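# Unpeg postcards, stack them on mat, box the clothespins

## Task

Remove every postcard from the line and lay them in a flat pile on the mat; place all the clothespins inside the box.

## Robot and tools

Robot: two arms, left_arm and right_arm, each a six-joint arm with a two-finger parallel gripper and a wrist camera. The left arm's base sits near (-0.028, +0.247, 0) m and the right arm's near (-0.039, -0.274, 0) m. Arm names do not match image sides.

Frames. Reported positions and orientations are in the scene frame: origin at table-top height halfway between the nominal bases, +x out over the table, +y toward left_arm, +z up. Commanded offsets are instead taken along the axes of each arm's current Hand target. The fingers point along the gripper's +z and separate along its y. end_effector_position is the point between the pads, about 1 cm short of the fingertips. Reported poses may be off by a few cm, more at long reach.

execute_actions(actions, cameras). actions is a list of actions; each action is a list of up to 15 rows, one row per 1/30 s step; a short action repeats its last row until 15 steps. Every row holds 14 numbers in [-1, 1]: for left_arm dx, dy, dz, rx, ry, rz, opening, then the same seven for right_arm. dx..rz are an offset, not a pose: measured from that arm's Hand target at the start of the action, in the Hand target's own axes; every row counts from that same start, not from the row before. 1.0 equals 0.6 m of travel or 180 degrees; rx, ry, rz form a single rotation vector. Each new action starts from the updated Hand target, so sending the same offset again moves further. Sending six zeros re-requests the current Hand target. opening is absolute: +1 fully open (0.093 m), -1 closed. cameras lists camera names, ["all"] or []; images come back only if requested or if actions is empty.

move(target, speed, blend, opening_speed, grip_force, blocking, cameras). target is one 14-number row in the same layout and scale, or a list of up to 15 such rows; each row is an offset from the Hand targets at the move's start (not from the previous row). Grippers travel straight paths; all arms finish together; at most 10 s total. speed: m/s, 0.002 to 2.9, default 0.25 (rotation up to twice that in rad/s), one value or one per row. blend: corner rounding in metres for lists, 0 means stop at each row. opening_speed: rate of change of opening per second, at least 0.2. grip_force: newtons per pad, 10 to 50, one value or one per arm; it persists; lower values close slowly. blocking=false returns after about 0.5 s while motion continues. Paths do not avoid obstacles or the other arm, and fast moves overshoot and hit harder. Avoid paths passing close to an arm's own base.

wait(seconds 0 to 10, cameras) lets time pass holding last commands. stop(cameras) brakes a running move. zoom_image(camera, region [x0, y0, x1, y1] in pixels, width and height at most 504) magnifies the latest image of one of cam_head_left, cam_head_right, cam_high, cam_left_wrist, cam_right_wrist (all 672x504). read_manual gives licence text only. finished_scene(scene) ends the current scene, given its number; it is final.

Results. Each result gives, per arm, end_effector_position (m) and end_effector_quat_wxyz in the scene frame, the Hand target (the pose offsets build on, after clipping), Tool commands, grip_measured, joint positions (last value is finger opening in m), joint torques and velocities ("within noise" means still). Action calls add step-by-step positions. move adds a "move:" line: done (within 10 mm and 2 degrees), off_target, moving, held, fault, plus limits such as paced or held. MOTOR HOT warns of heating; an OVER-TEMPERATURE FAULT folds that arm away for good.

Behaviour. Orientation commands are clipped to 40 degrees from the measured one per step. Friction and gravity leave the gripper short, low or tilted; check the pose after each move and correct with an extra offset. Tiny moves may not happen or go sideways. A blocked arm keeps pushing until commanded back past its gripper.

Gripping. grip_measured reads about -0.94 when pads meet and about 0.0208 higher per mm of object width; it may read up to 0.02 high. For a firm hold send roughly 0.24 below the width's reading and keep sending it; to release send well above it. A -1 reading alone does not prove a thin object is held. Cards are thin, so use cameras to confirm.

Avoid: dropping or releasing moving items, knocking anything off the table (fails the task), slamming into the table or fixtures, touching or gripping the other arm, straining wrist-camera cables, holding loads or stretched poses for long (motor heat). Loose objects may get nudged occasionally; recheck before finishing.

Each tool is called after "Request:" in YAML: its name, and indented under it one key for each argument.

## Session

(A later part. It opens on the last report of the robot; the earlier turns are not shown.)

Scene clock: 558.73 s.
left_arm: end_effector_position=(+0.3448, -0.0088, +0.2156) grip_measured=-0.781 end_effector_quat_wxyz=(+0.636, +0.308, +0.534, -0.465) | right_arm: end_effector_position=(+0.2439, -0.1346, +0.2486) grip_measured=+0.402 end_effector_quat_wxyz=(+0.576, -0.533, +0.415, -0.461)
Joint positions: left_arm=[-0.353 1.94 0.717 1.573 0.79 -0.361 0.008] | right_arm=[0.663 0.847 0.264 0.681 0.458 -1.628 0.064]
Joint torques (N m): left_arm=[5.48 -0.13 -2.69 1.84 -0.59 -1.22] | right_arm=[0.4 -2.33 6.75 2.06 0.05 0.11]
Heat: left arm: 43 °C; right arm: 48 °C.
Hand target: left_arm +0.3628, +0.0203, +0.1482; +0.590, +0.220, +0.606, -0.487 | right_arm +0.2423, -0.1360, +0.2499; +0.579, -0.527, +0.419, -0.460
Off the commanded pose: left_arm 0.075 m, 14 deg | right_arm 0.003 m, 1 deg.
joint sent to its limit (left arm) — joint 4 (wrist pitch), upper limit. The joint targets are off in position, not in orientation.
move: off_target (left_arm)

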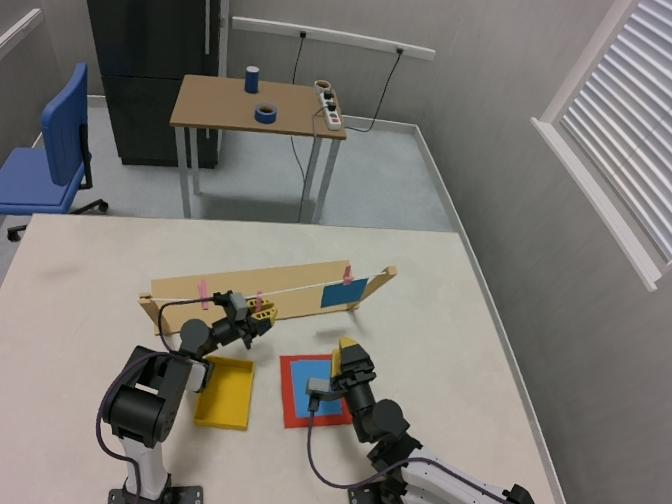

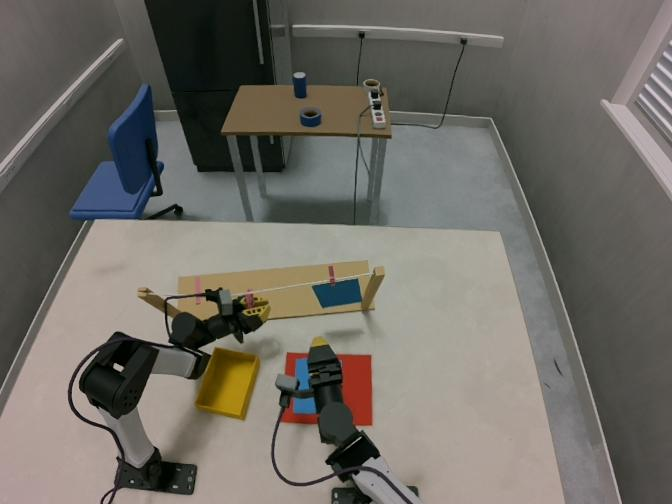

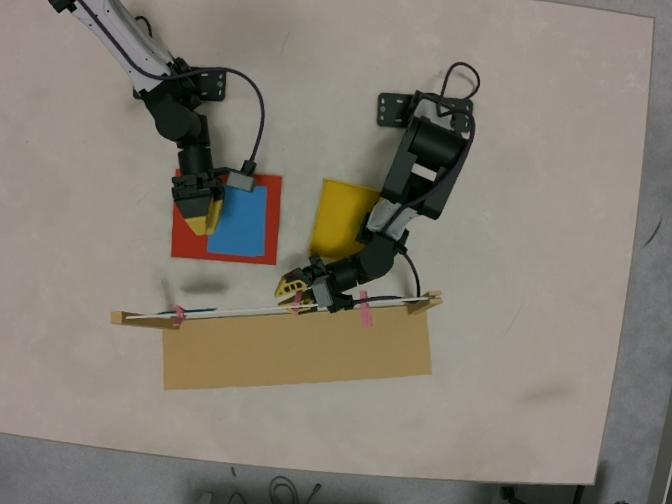

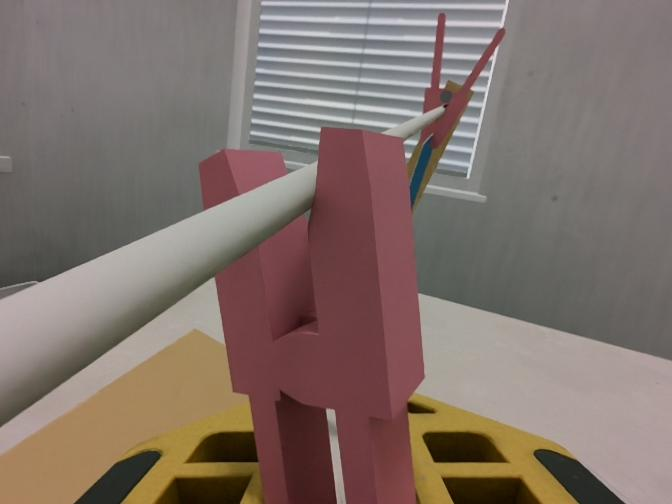

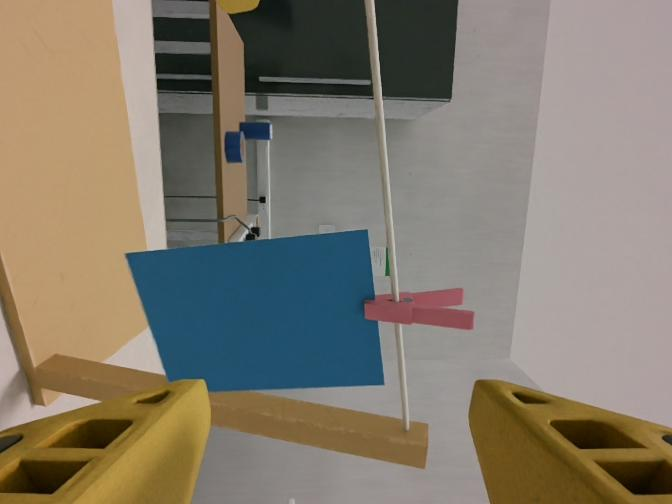

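Request:
move:
  target:
    - [0,0.0,0.2,0,0,0,-0.9,0,0,0,0,0,0,0.4]
    - [-0.1,0.0,0.2,0,0,0,-0.9,0,0,0,0,0,0,0.4]
  speed: 0.08
  cameras: ["all"]

Scene clock: 564.80 s.
left_arm: end_effector_position=(+0.4307, -0.0596, +0.2394) grip_measured=-0.782 end_effector_quat_wxyz=(+0.624, +0.226, +0.572, -0.482) | right_arm: end_effector_position=(+0.2439, -0.1346, +0.2486) grip_measured=+0.402 end_effector_quat_wxyz=(+0.576, -0.533, +0.415, -0.461)
Joint positions: left_arm=[-0.436 2.088 1.126 1.262 0.596 -0.453 0.008] | right_arm=[0.663 0.847 0.264 0.681 0.458 -1.628 0.064]
Joint torques (N m): left_arm=[-0.01 -10.47 8.25 1.05 0.02 -0.26] | right_arm=[0.4 -2.32 6.75 2.06 0.04 0.11]
Heat: left arm: 42 °C; right arm: 48 °C.
Hand target: left_arm +0.4352, -0.0632, +0.2243; +0.590, +0.220, +0.606, -0.487 | right_arm +0.2423, -0.1360, +0.2499; +0.579, -0.527, +0.419, -0.460
Off the commanded pose: left_arm 0.016 m, 6 deg | right_arm 0.003 m, 1 deg.
move: off_target (left_arm)

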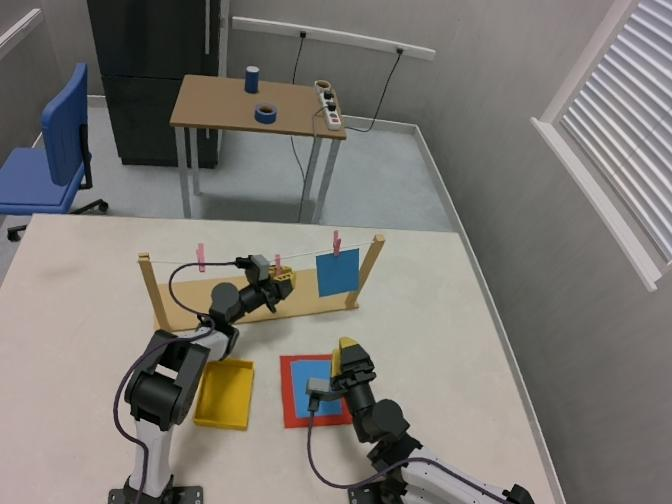

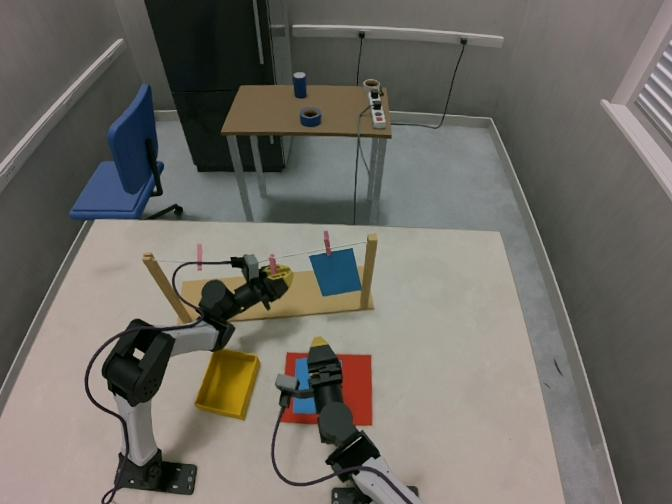

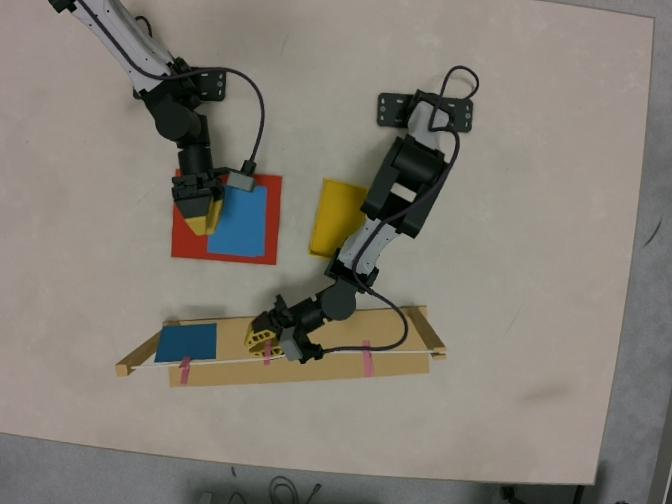

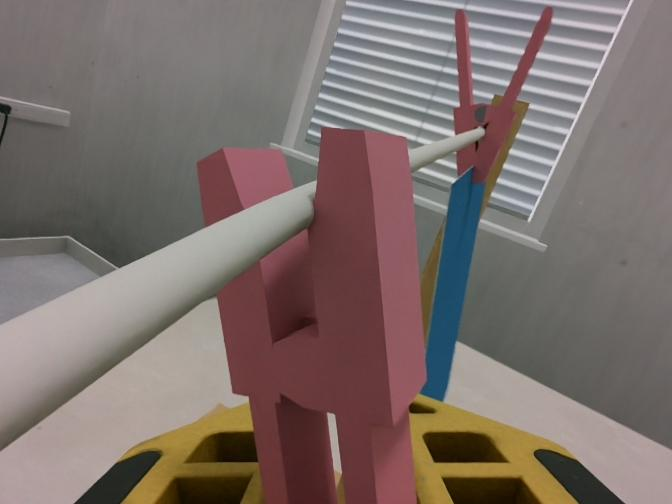

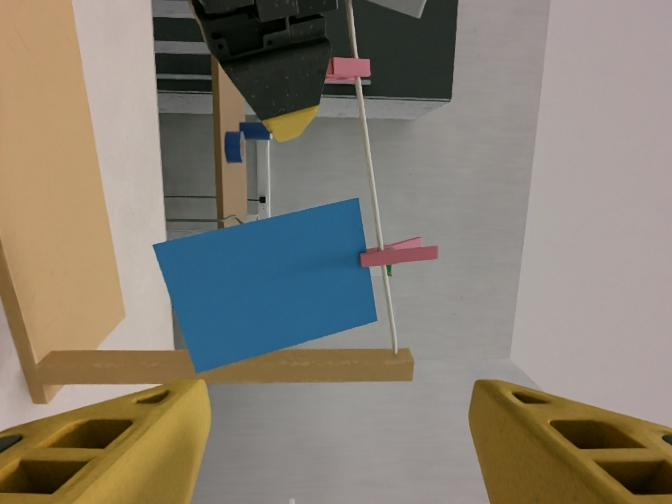

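Request:
move:
  target: [0.1,0.0,0.0,0,0,0,-0.95,0,0,0,0,0,0,0.4]
  speed: 0.06
  cameras: ["cam_head_left","cam_high","cam_left_wrist","cam_right_wrist"]

Scene clock: 569.07 s.
left_arm: end_effector_position=(+0.4147, -0.0645, +0.2434) grip_measured=-0.782 end_effector_quat_wxyz=(+0.666, +0.233, +0.521, -0.481) | right_arm: end_effector_position=(+0.2439, -0.1346, +0.2486) grip_measured=+0.402 end_effector_quat_wxyz=(+0.576, -0.533, +0.415, -0.461)
Joint positions: left_arm=[-0.467 2.137 1.09 1.471 0.557 -0.438 0.008] | right_arm=[0.663 0.847 0.264 0.681 0.458 -1.628 0.064]
Joint torques (N m): left_arm=[-2.06 -4.75 2.25 0.72 -0.07 -0.24] | right_arm=[0.4 -2.33 6.74 2.06 0.05 0.11]
Heat: left arm: 42 °C; right arm: 48 °C.
Hand target: left_arm +0.4228, -0.0815, +0.1684; +0.589, +0.220, +0.606, -0.487 | right_arm +0.2423, -0.1360, +0.2499; +0.579, -0.527, +0.419, -0.460
Off the commanded pose: left_arm 0.077 m, 13 deg | right_arm 0.003 m, 1 deg.
move: off_target (left_arm)
Images, in order (width x height): cam_head_left 672x504, cam_high 672x504, cam_left_wrist 672x504, cam_right_wrist 672x504.

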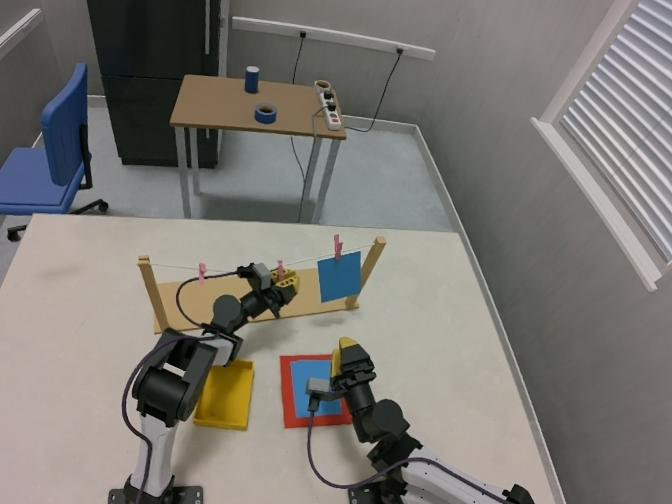

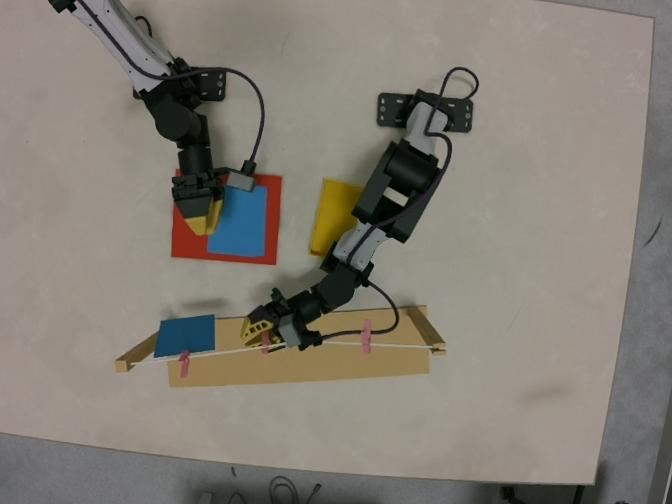

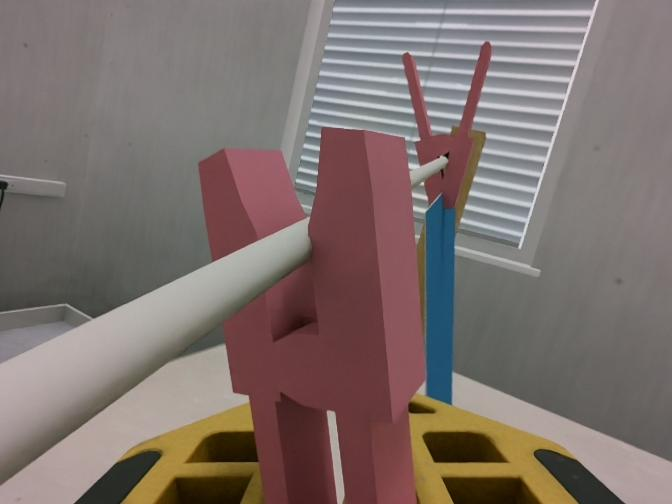

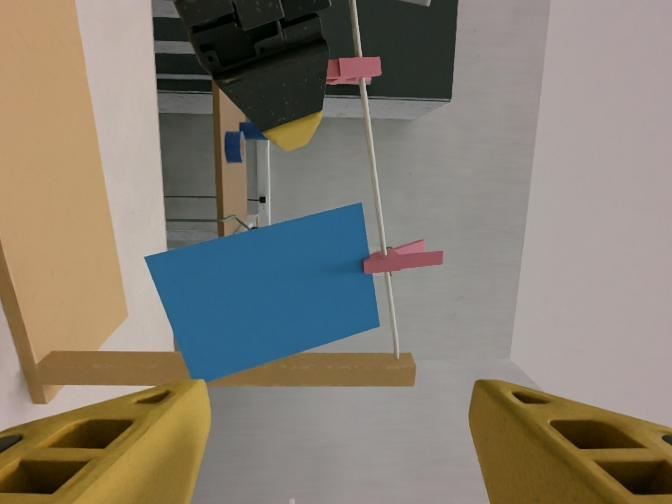

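Request:
move:
  target:
    - [-0.1,0.0,0.02,-0.0,0,0,-0.95,0,0,0,0,0,0,0.4]
    - [-0.1,0.0,0.0,-0.17,0,0,-0.95,0,0,0,0,0,0,0.4]
    - [0.02,0.0,0.0,-0.17,0,0,-0.95,0,0,0,0,0,0,0.4]
  speed: 0.1
  cameras: ["cam_head_left","cam_high","cam_left_wrist","cam_right_wrist"]

Scene clock: 579.47 s.
left_arm: end_effector_position=(+0.4221, -0.0848, +0.1647) grip_measured=-0.782 end_effector_quat_wxyz=(+0.624, +0.054, +0.713, -0.316) | right_arm: end_effector_position=(+0.2439, -0.1346, +0.2486) grip_measured=+0.402 end_effector_quat_wxyz=(+0.576, -0.533, +0.415, -0.461)
Joint positions: left_arm=[-0.693 2.041 1.015 1.004 -0.13 -0.397 0.008] | right_arm=[0.663 0.847 0.264 0.681 0.458 -1.628 0.064]
Joint torques (N m): left_arm=[-0.79 -8.5 6.37 2.54 -0.12 0.11] | right_arm=[0.4 -2.33 6.75 2.06 0.04 0.11]
Heat: left arm: 41 °C; right arm: 48 °C.
Hand target: left_arm +0.4203, -0.0852, +0.1573; +0.627, +0.057, +0.713, -0.310 | right_arm +0.2423, -0.1360, +0.2499; +0.579, -0.527, +0.419, -0.460
Off the commanded pose: left_arm 0.008 m, 1 deg | right_arm 0.003 m, 1 deg.
move: done
Images, in order (width x height): cam_head_left 672x504, cam_high 672x504, cam_left_wrist 672x504, cam_right_wrist 672x504.

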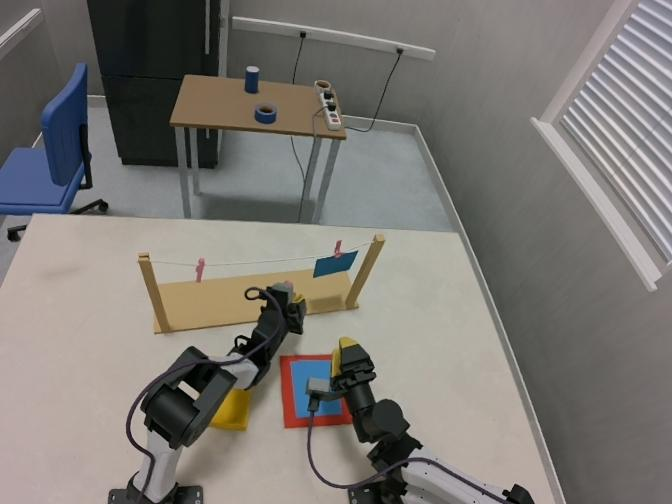

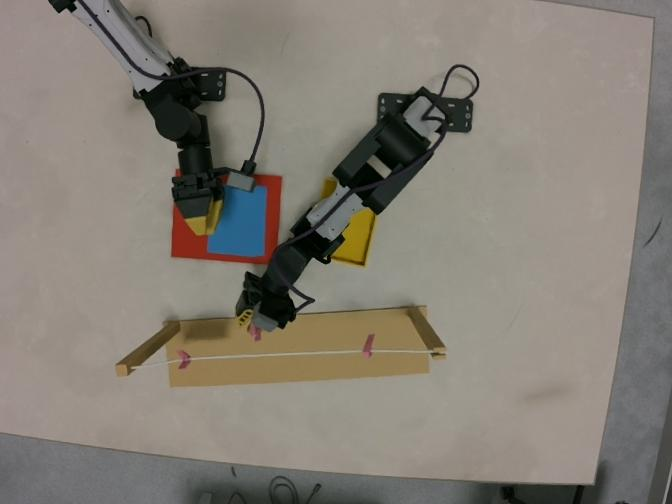

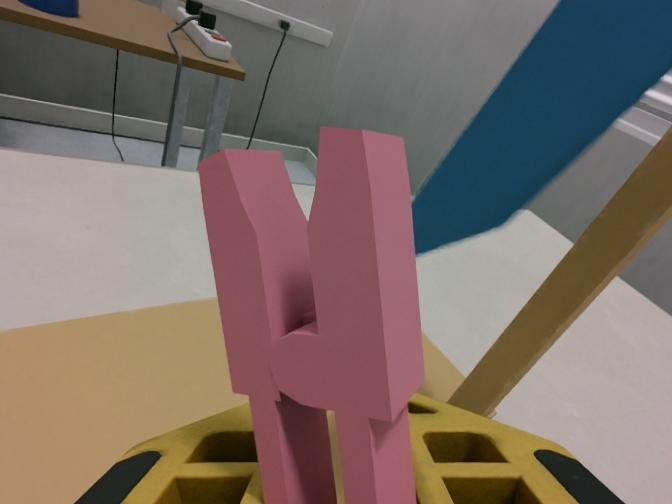

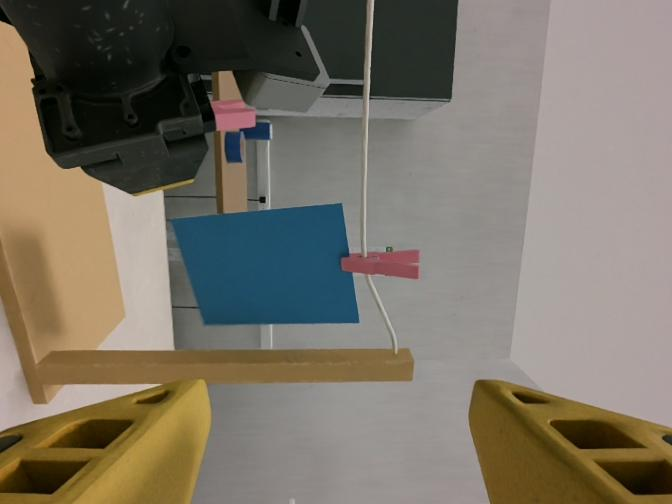

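Request:
move:
  target: [0.052,0.148,-0.4,-0.21,0.282,0.017,-0.95,0,0,0,0,0,0,0.4]
  cameras: ["cam_head_left","cam_high","cam_left_wrist"]

Scene clock: 588.03 s.
left_arm: end_effector_position=(+0.2452, +0.0969, +0.0879) grip_measured=-0.782 end_effector_quat_wxyz=(+0.248, +0.013, +0.969, +0.001) | right_arm: end_effector_position=(+0.2439, -0.1346, +0.2486) grip_measured=+0.402 end_effector_quat_wxyz=(+0.576, -0.533, +0.415, -0.461)
Joint positions: left_arm=[-0.679 1.385 0.866 -0.639 -0.295 -0.571 0.008] | right_arm=[0.663 0.847 0.264 0.681 0.458 -1.628 0.064]
Joint torques (N m): left_arm=[0.51 -6.28 10.81 0.96 -0.35 -0.24] | right_arm=[0.4 -2.33 6.75 2.06 0.04 0.11]
Heat: left arm: 41 °C; right arm: 48 °C.
Hand target: left_arm +0.2495, +0.0994, +0.1010; +0.259, +0.000, +0.966, +0.000 | right_arm +0.2423, -0.1360, +0.2499; +0.579, -0.527, +0.419, -0.460
Off the commanded pose: left_arm 0.014 m, 2 deg | right_arm 0.003 m, 1 deg.
move: off_target (left_arm)
Images, in order (width x height): cam_head_left 672x504, cam_high 672x504, cam_left_wrist 672x504.

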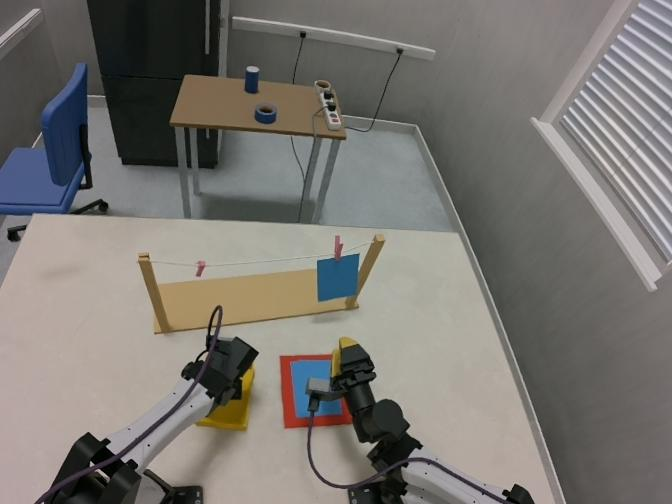

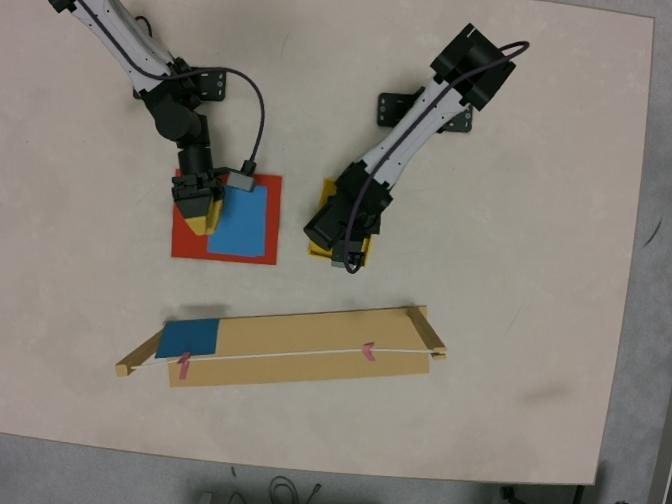

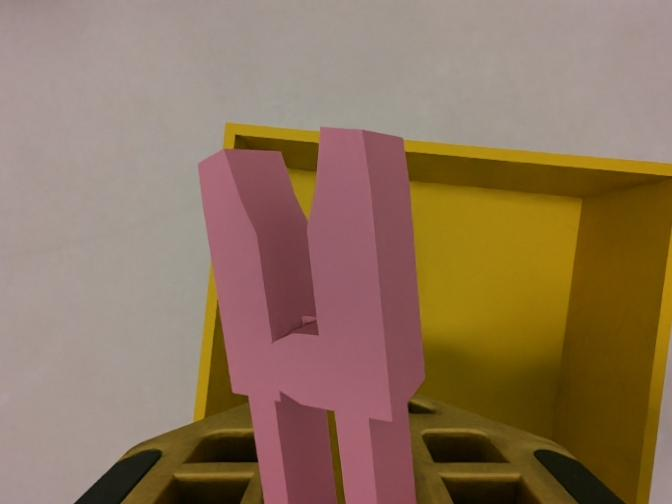

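Request:
move:
  target:
    - [0.085,-0.055,0.047,0,0,0,-0.95,0,0,0,0,0,0,0.4]
    - [0.085,-0.055,0.047,0,0,0,0.1,0,0,0,0,0,0,0.4]
    - [-0.015,-0.055,-0.126,0,0,0,0.1,0,0,0,0,0,0,0.4]
  speed: 0.12
  opening_speed: 0.5
  cameras: ["cam_head_left","cam_high","cam_left_wrist","cam_right_wrist"]

Scene clock: 596.73 s.
left_arm: end_effector_position=(+0.2214, +0.0660, +0.1607) grip_measured=+0.098 end_effector_quat_wxyz=(+0.254, +0.004, +0.967, +0.003) | right_arm: end_effector_position=(+0.2439, -0.1346, +0.2486) grip_measured=+0.402 end_effector_quat_wxyz=(+0.576, -0.533, +0.415, -0.461)
Joint positions: left_arm=[-0.848 1.373 1.149 -0.986 -0.375 -0.752 0.05] | right_arm=[0.663 0.847 0.264 0.681 0.458 -1.628 0.064]
Joint torques (N m): left_arm=[-0.8 -6.12 10.84 0.8 -0.3 -0.22] | right_arm=[0.4 -2.33 6.74 2.06 0.04 0.11]
Heat: left arm: 42 °C; right arm: 48 °C.
Hand target: left_arm +0.2194, +0.0663, +0.1711; +0.259, +0.000, +0.966, +0.000 | right_arm +0.2423, -0.1360, +0.2499; +0.579, -0.527, +0.419, -0.460
Off the commanded pose: left_arm 0.011 m, 1 deg | right_arm 0.003 m, 1 deg.
move: off_target (left_arm)
Images, in order (width x height): cam_head_left 672x504, cam_high 672x504, cam_left_wrist 672x504, cam_right_wrist 672x504.

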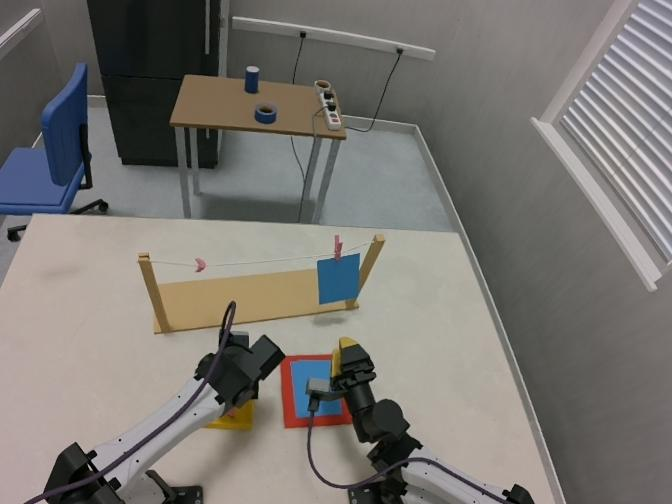

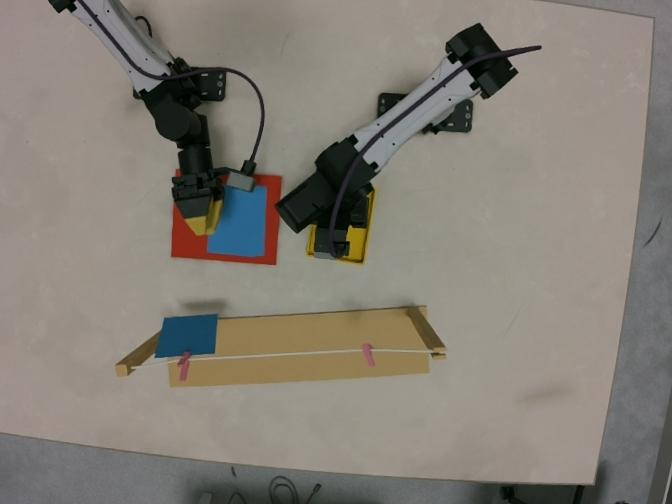

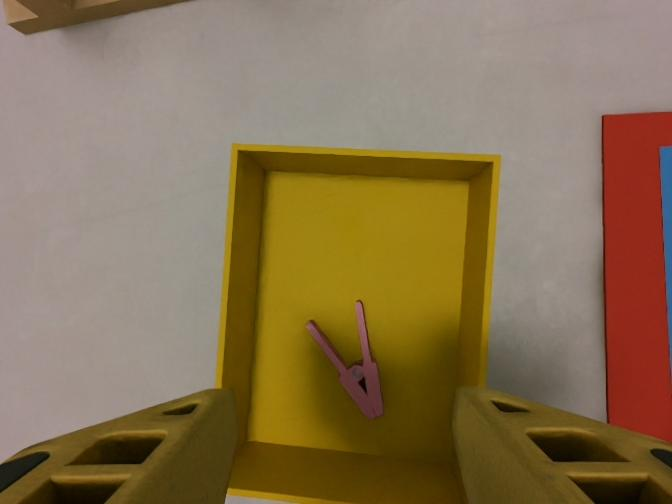

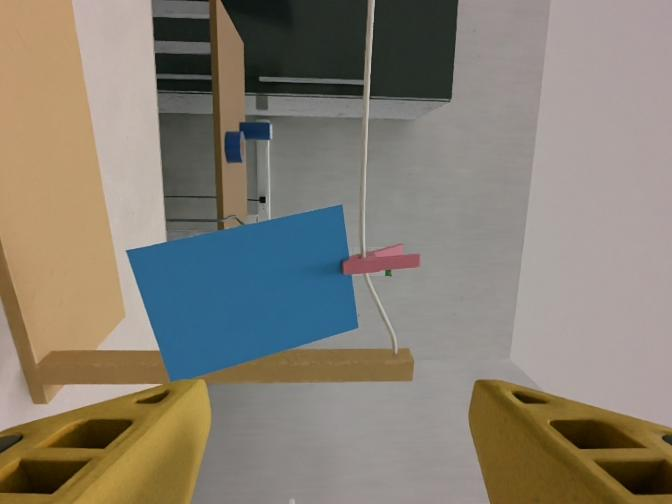

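Request:
move:
  target: [-0.08,0.2,-0.1,0,0,0,0.1,-0.20,0.043,0.28,-0.27,-0.243,0.566,0.45]
  cameras: ["cam_head_left","cam_high","cam_right_wrist"]

Scene clock: 611.20 s.
left_arm: end_effector_position=(+0.2352, +0.1838, +0.2375) grip_measured=+0.098 end_effector_quat_wxyz=(+0.255, -0.001, +0.967, +0.003) | right_arm: end_effector_position=(+0.3806, +0.0150, +0.2334) grip_measured=+0.448 end_effector_quat_wxyz=(+0.565, -0.288, +0.586, +0.505)
Joint positions: left_arm=[-0.361 1.187 1.316 -1.21 -0.171 -0.301 0.05] | right_arm=[0.328 1.957 1.001 1.175 -0.815 0.432 0.067]
Joint torques (N m): left_arm=[0.58 -4.21 10.86 1.12 -0.02 0.02] | right_arm=[0.2 -7.79 7.99 2.1 -0.2 0]
Heat: left arm: 43 °C; right arm: 48 °C.
Hand target: left_arm +0.2310, +0.1864, +0.2469; +0.259, +0.000, +0.966, +0.000 | right_arm +0.3804, +0.0192, +0.2401; +0.569, -0.299, +0.571, +0.510
Off the commanded pose: left_arm 0.011 m, 1 deg | right_arm 0.008 m, 2 deg.
move: off_target (left_arm)
Images, in order (width x height): cam_head_left 672x504, cam_high 672x504, cam_right_wrist 672x504.

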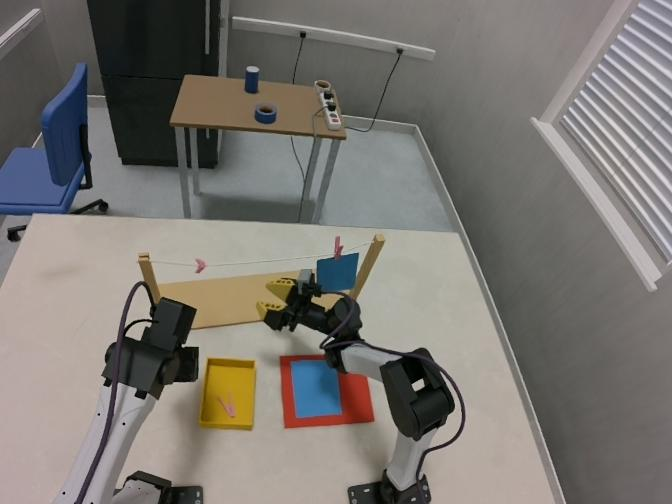

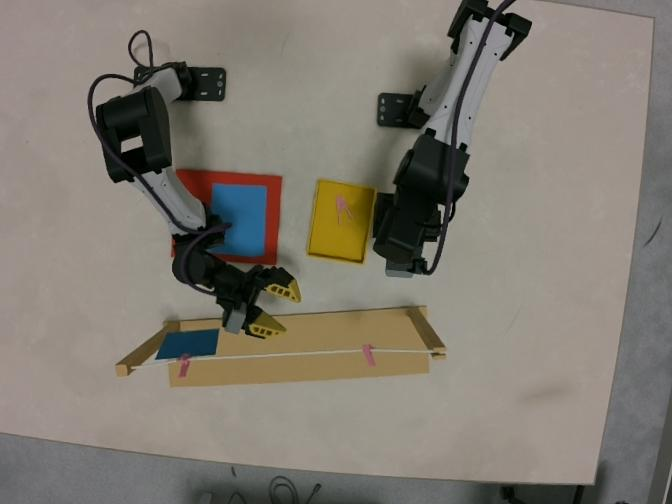

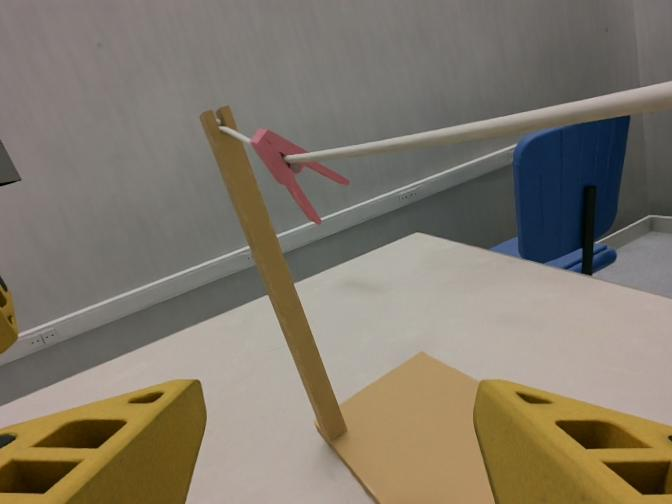

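Request:
move:
  target: [0,0,0,0,0,0,0.1,0.02,0.10,0.08,0,0,-0.27,0.45]
  cameras: ["cam_high","cam_right_wrist"]

Scene clock: 617.97 s.
left_arm: end_effector_position=(+0.2352, +0.1838, +0.2375) grip_measured=+0.098 end_effector_quat_wxyz=(+0.255, -0.001, +0.967, +0.003) | right_arm: end_effector_position=(+0.3431, +0.0861, +0.2269) grip_measured=+0.448 end_effector_quat_wxyz=(+0.713, -0.512, +0.415, +0.239)
Joint positions: left_arm=[-0.361 1.187 1.316 -1.21 -0.171 -0.301 0.05] | right_arm=[0.529 1.957 1.001 1.123 -0.646 -0.465 0.067]
Joint torques (N m): left_arm=[0.47 -4.25 10.7 1.13 -0.06 0.02] | right_arm=[0.17 -12.52 6.5 1.83 0.05 -0.15]
Heat: left arm: 43 °C; right arm: 48 °C.
Hand target: left_arm +0.2310, +0.1864, +0.2469; +0.259, +0.000, +0.966, +0.000 | right_arm +0.3395, +0.0845, +0.2512; +0.729, -0.507, +0.397, +0.231
Off the commanded pose: left_arm 0.011 m, 1 deg | right_arm 0.025 m, 3 deg.
move: off_target (left_arm, right_arm)
Images, in order (width x height): cam_high 672x504, cam_right_wrist 672x504.

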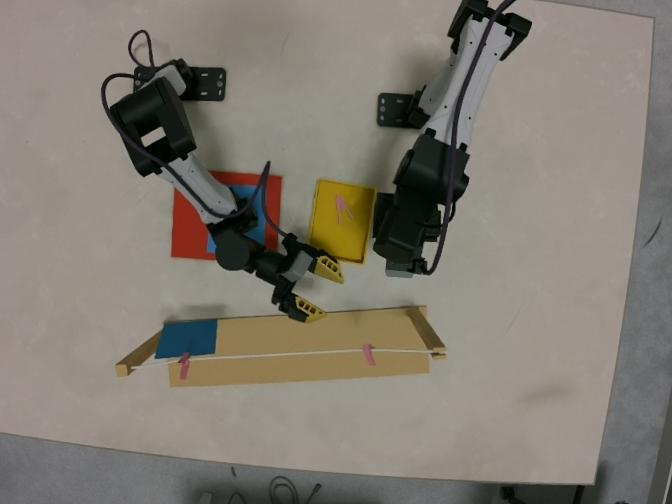

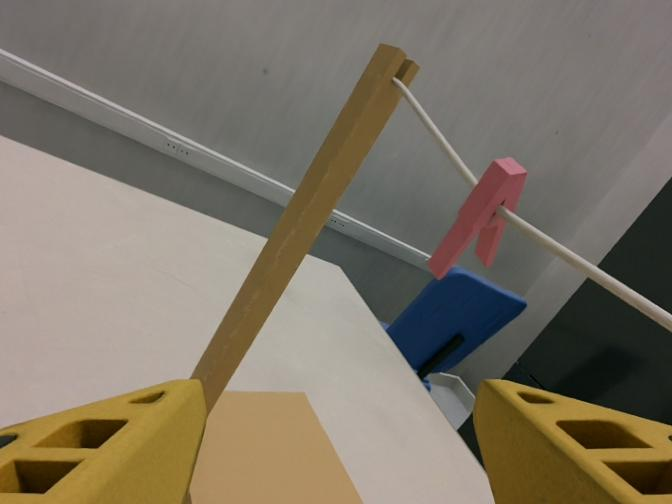

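Request:
move:
  target: [0,0,0,0,0,0,0.1,0.01,-0.14,0.03,0,0,0.14,0.45]
  cameras: ["cam_high","cam_right_wrist"]

Scene clock: 623.27 s.
left_arm: end_effector_position=(+0.2352, +0.1838, +0.2375) grip_measured=+0.098 end_effector_quat_wxyz=(+0.255, -0.001, +0.967, +0.003) | right_arm: end_effector_position=(+0.4094, +0.0668, +0.2936) grip_measured=+0.448 end_effector_quat_wxyz=(+0.664, -0.404, +0.503, +0.378)
Joint positions: left_arm=[-0.361 1.187 1.316 -1.21 -0.171 -0.301 0.05] | right_arm=[0.416 1.995 1.325 0.898 -0.733 -0.006 0.067]
Joint torques (N m): left_arm=[0.42 -4.25 10.69 1.1 -0.05 -0.01] | right_arm=[-0.32 -8.87 9.1 1.79 -0.23 0.02]
Heat: left arm: 43 °C; right arm: 48 °C.
Hand target: left_arm +0.2310, +0.1864, +0.2469; +0.259, +0.000, +0.966, +0.000 | right_arm +0.4114, +0.0688, +0.2961; +0.661, -0.408, +0.498, +0.384
Off the commanded pose: left_arm 0.011 m, 1 deg | right_arm 0.004 m, 1 deg.
move: off_target (left_arm)
Images, in order (width x height): cam_high 672x504, cam_right_wrist 672x504.

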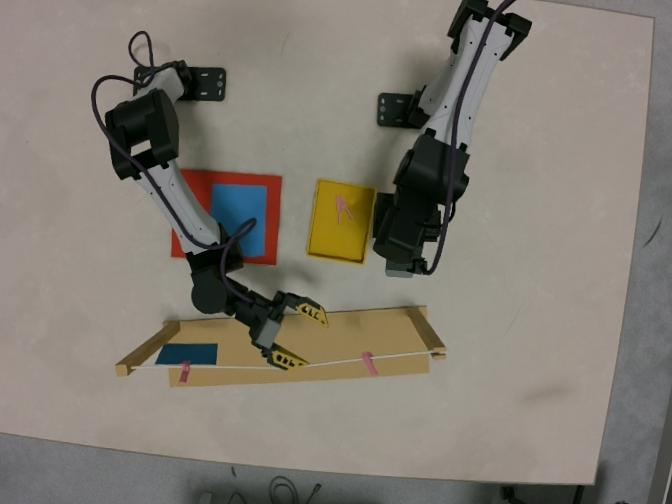

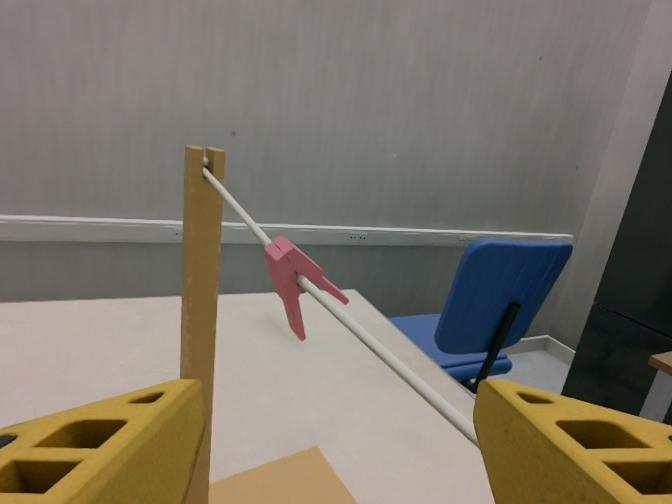

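Request:
move:
  target:
    - [0,0,0,0,0,0,0.1,0,0,-0.06,0,0,0,0.45]
    - [0,0,0,0,0,0,0.1,0.052,0.052,-0.06,0,0,-0.14,0.45]
  cameras: ["cam_high","cam_right_wrist"]

Scene clock: 631.97 s.
left_arm: end_effector_position=(+0.2352, +0.1838, +0.2375) grip_measured=+0.098 end_effector_quat_wxyz=(+0.255, -0.001, +0.967, +0.003) | right_arm: end_effector_position=(+0.3811, +0.0506, +0.2419) grip_measured=+0.448 end_effector_quat_wxyz=(+0.717, -0.509, +0.412, +0.239)
Joint positions: left_arm=[-0.361 1.187 1.316 -1.21 -0.171 -0.301 0.05] | right_arm=[0.403 1.983 1.094 1.088 -0.767 -0.429 0.067]
Joint torques (N m): left_arm=[0.55 -4.27 10.76 1.09 -0.01 0.04] | right_arm=[0.31 -11.04 5.65 2.01 0.09 -0.1]
Heat: left arm: 43 °C; right arm: 48 °C.
Hand target: left_arm +0.2310, +0.1864, +0.2469; +0.259, +0.000, +0.966, +0.000 | right_arm +0.3769, +0.0503, +0.2548; +0.729, -0.507, +0.397, +0.231
Off the commanded pose: left_arm 0.011 m, 1 deg | right_arm 0.014 m, 2 deg.
move: off_target (left_arm, right_arm)
Images, in order (width x height): cam_high 672x504, cam_right_wrist 672x504.

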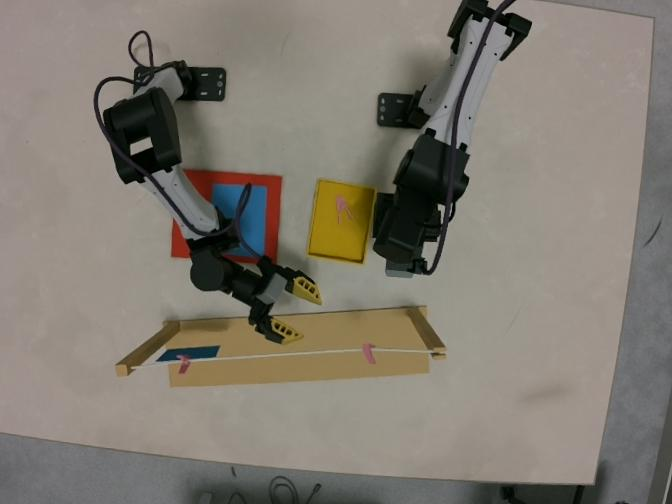

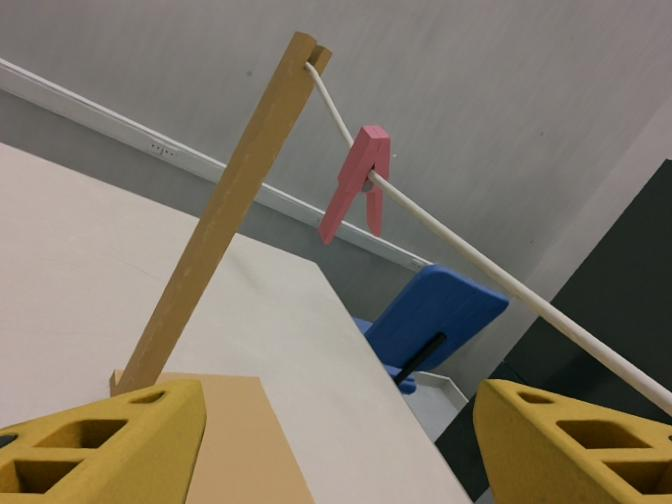

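Request:
move:
  target: [0,0,0,0,0,0,0.1,0,-0.01,0.12,0,0,0.03,0.45]
  speed: 0.15
  cameras: ["cam_high","cam_right_wrist"]

Scene clock: 635.93 s.
left_arm: end_effector_position=(+0.2352, +0.1838, +0.2375) grip_measured=+0.098 end_effector_quat_wxyz=(+0.255, -0.001, +0.967, +0.003) | right_arm: end_effector_position=(+0.4012, +0.1124, +0.2668) grip_measured=+0.448 end_effector_quat_wxyz=(+0.714, -0.492, +0.421, +0.266)
Joint positions: left_arm=[-0.361 1.187 1.316 -1.21 -0.171 -0.301 0.05] | right_arm=[0.509 2.093 1.367 0.933 -0.669 -0.379 0.067]
Joint torques (N m): left_arm=[0.53 -4.23 10.65 1.11 -0.07 -0.03] | right_arm=[-0.05 -9.54 8.96 1.85 0.09 0.03]
Heat: left arm: 43 °C; right arm: 48 °C.
Hand target: left_arm +0.2310, +0.1864, +0.2469; +0.259, +0.000, +0.966, +0.000 | right_arm +0.4062, +0.1144, +0.2704; +0.717, -0.488, +0.421, +0.265
Off the commanded pose: left_arm 0.011 m, 1 deg | right_arm 0.007 m, 1 deg.
move: off_target (left_arm)
Images, in order (width x height): cam_high 672x504, cam_right_wrist 672x504.

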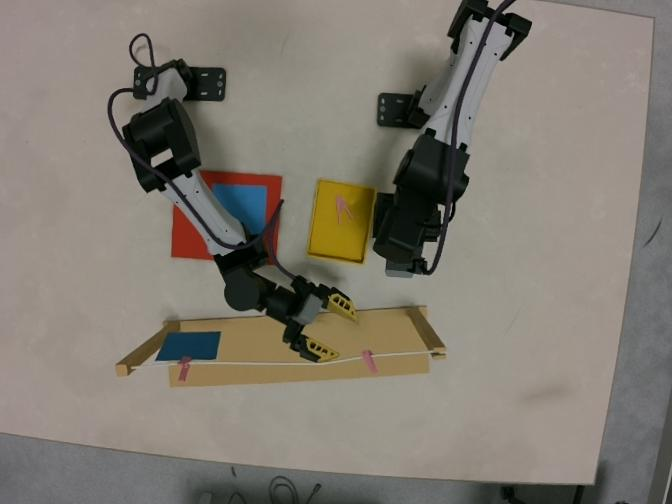

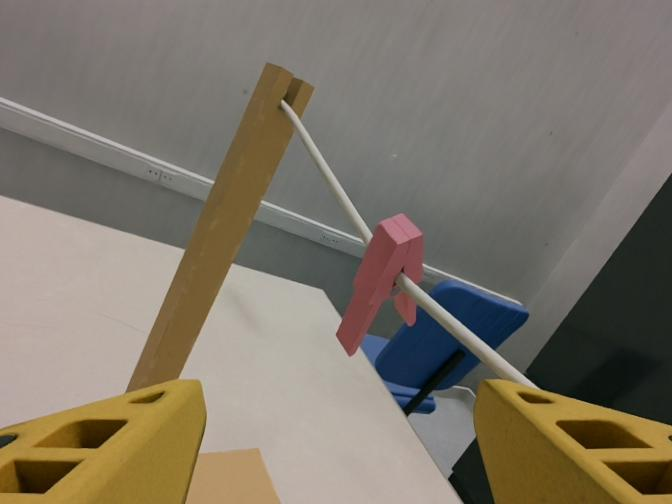

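Request:
move:
  target: [0,0,0,0,0,0,0.1,0.022,-0.05,0.0,-0.1,0,0.05,0.45]
  speed: 0.15
  cameras: ["cam_high","cam_right_wrist"]

Scene clock: 640.57 s.
left_arm: end_effector_position=(+0.2352, +0.1838, +0.2375) grip_measured=+0.098 end_effector_quat_wxyz=(+0.255, -0.001, +0.967, +0.003) | right_arm: end_effector_position=(+0.4360, +0.1019, +0.2705) grip_measured=+0.448 end_effector_quat_wxyz=(+0.609, -0.553, +0.422, +0.380)
Joint positions: left_arm=[-0.361 1.187 1.316 -1.21 -0.171 -0.301 0.05] | right_arm=[0.393 2.248 1.773 0.538 -1.05 -0.307 0.067]
Joint torques (N m): left_arm=[0.64 -4.04 10.67 1.13 -0.04 0.02] | right_arm=[-0.28 -10.78 9.43 1.7 -0.32 -0.09]
Heat: left arm: 44 °C; right arm: 47 °C.
Hand target: left_arm +0.2310, +0.1864, +0.2469; +0.259, +0.000, +0.966, +0.000 | right_arm +0.4366, +0.1026, +0.2733; +0.609, -0.560, +0.411, +0.383
Off the commanded pose: left_arm 0.011 m, 1 deg | right_arm 0.003 m, 2 deg.
move: off_target (left_arm)
Images, in order (width x height): cam_high 672x504, cam_right_wrist 672x504.

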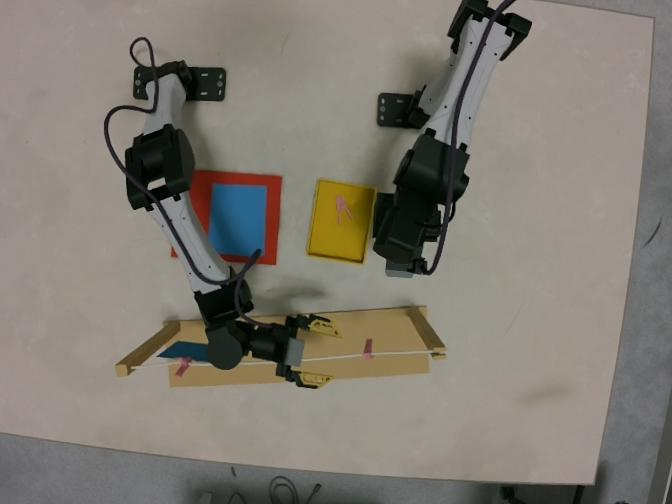

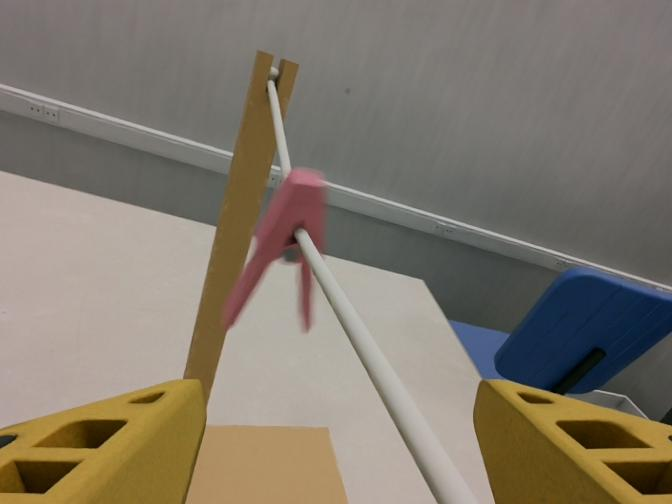

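Request:
move:
  target:
    - [0,0,0,0,0,0,0.1,0.025,0.0,0.0,0,0,0.0,0.45]
    - [0,0,0,0,0,0,0.1,0.025,0.025,0.0,0,0,0.05,0.45]
  speed: 0.1
  cameras: ["cam_high","cam_right_wrist"]

Scene clock: 646.33 s.
left_arm: end_effector_position=(+0.2352, +0.1838, +0.2375) grip_measured=+0.098 end_effector_quat_wxyz=(+0.255, -0.001, +0.967, +0.003) | right_arm: end_effector_position=(+0.4365, +0.1025, +0.2362) grip_measured=+0.448 end_effector_quat_wxyz=(+0.567, -0.519, +0.474, +0.430)
Joint positions: left_arm=[-0.361 1.187 1.316 -1.21 -0.171 -0.301 0.05] | right_arm=[0.393 2.284 1.718 0.592 -1.054 -0.16 0.067]
Joint torques (N m): left_arm=[0.61 -4.48 10.74 1.09 -0.06 0.01] | right_arm=[0.43 -14.27 6.32 1.98 -0.22 -0.07]
Heat: left arm: 44 °C; right arm: 47 °C.
Hand target: left_arm +0.2310, +0.1864, +0.2469; +0.259, +0.000, +0.966, +0.000 | right_arm +0.4282, +0.1039, +0.2537; +0.577, -0.526, +0.454, +0.429
Off the commanded pose: left_arm 0.011 m, 1 deg | right_arm 0.020 m, 3 deg.
move: off_target (left_arm, right_arm)
Images, in order (width x height): cam_high 672x504, cam_right_wrist 672x504.

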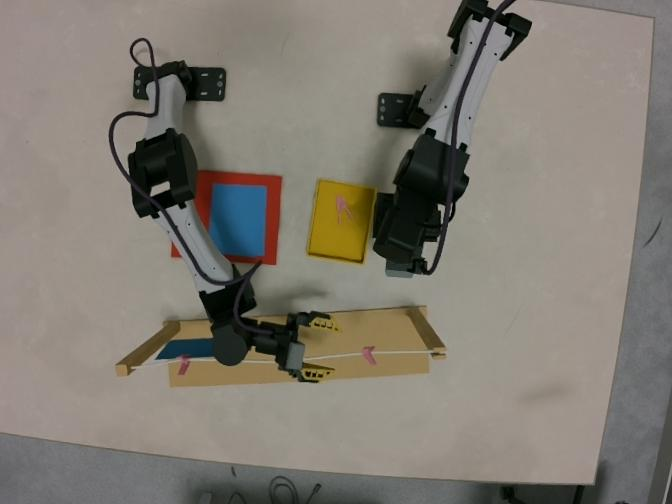

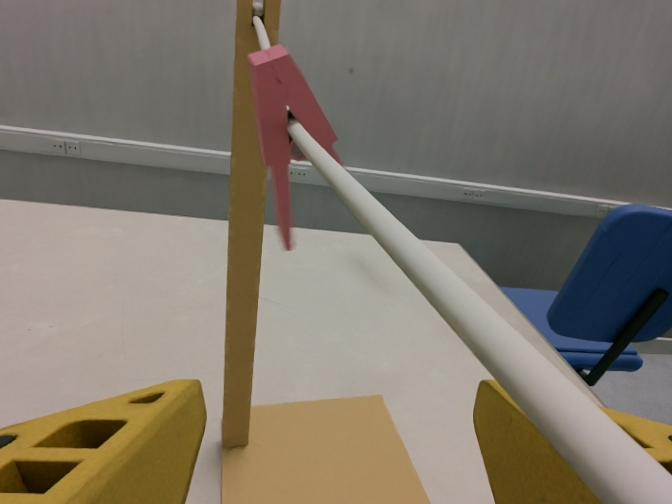

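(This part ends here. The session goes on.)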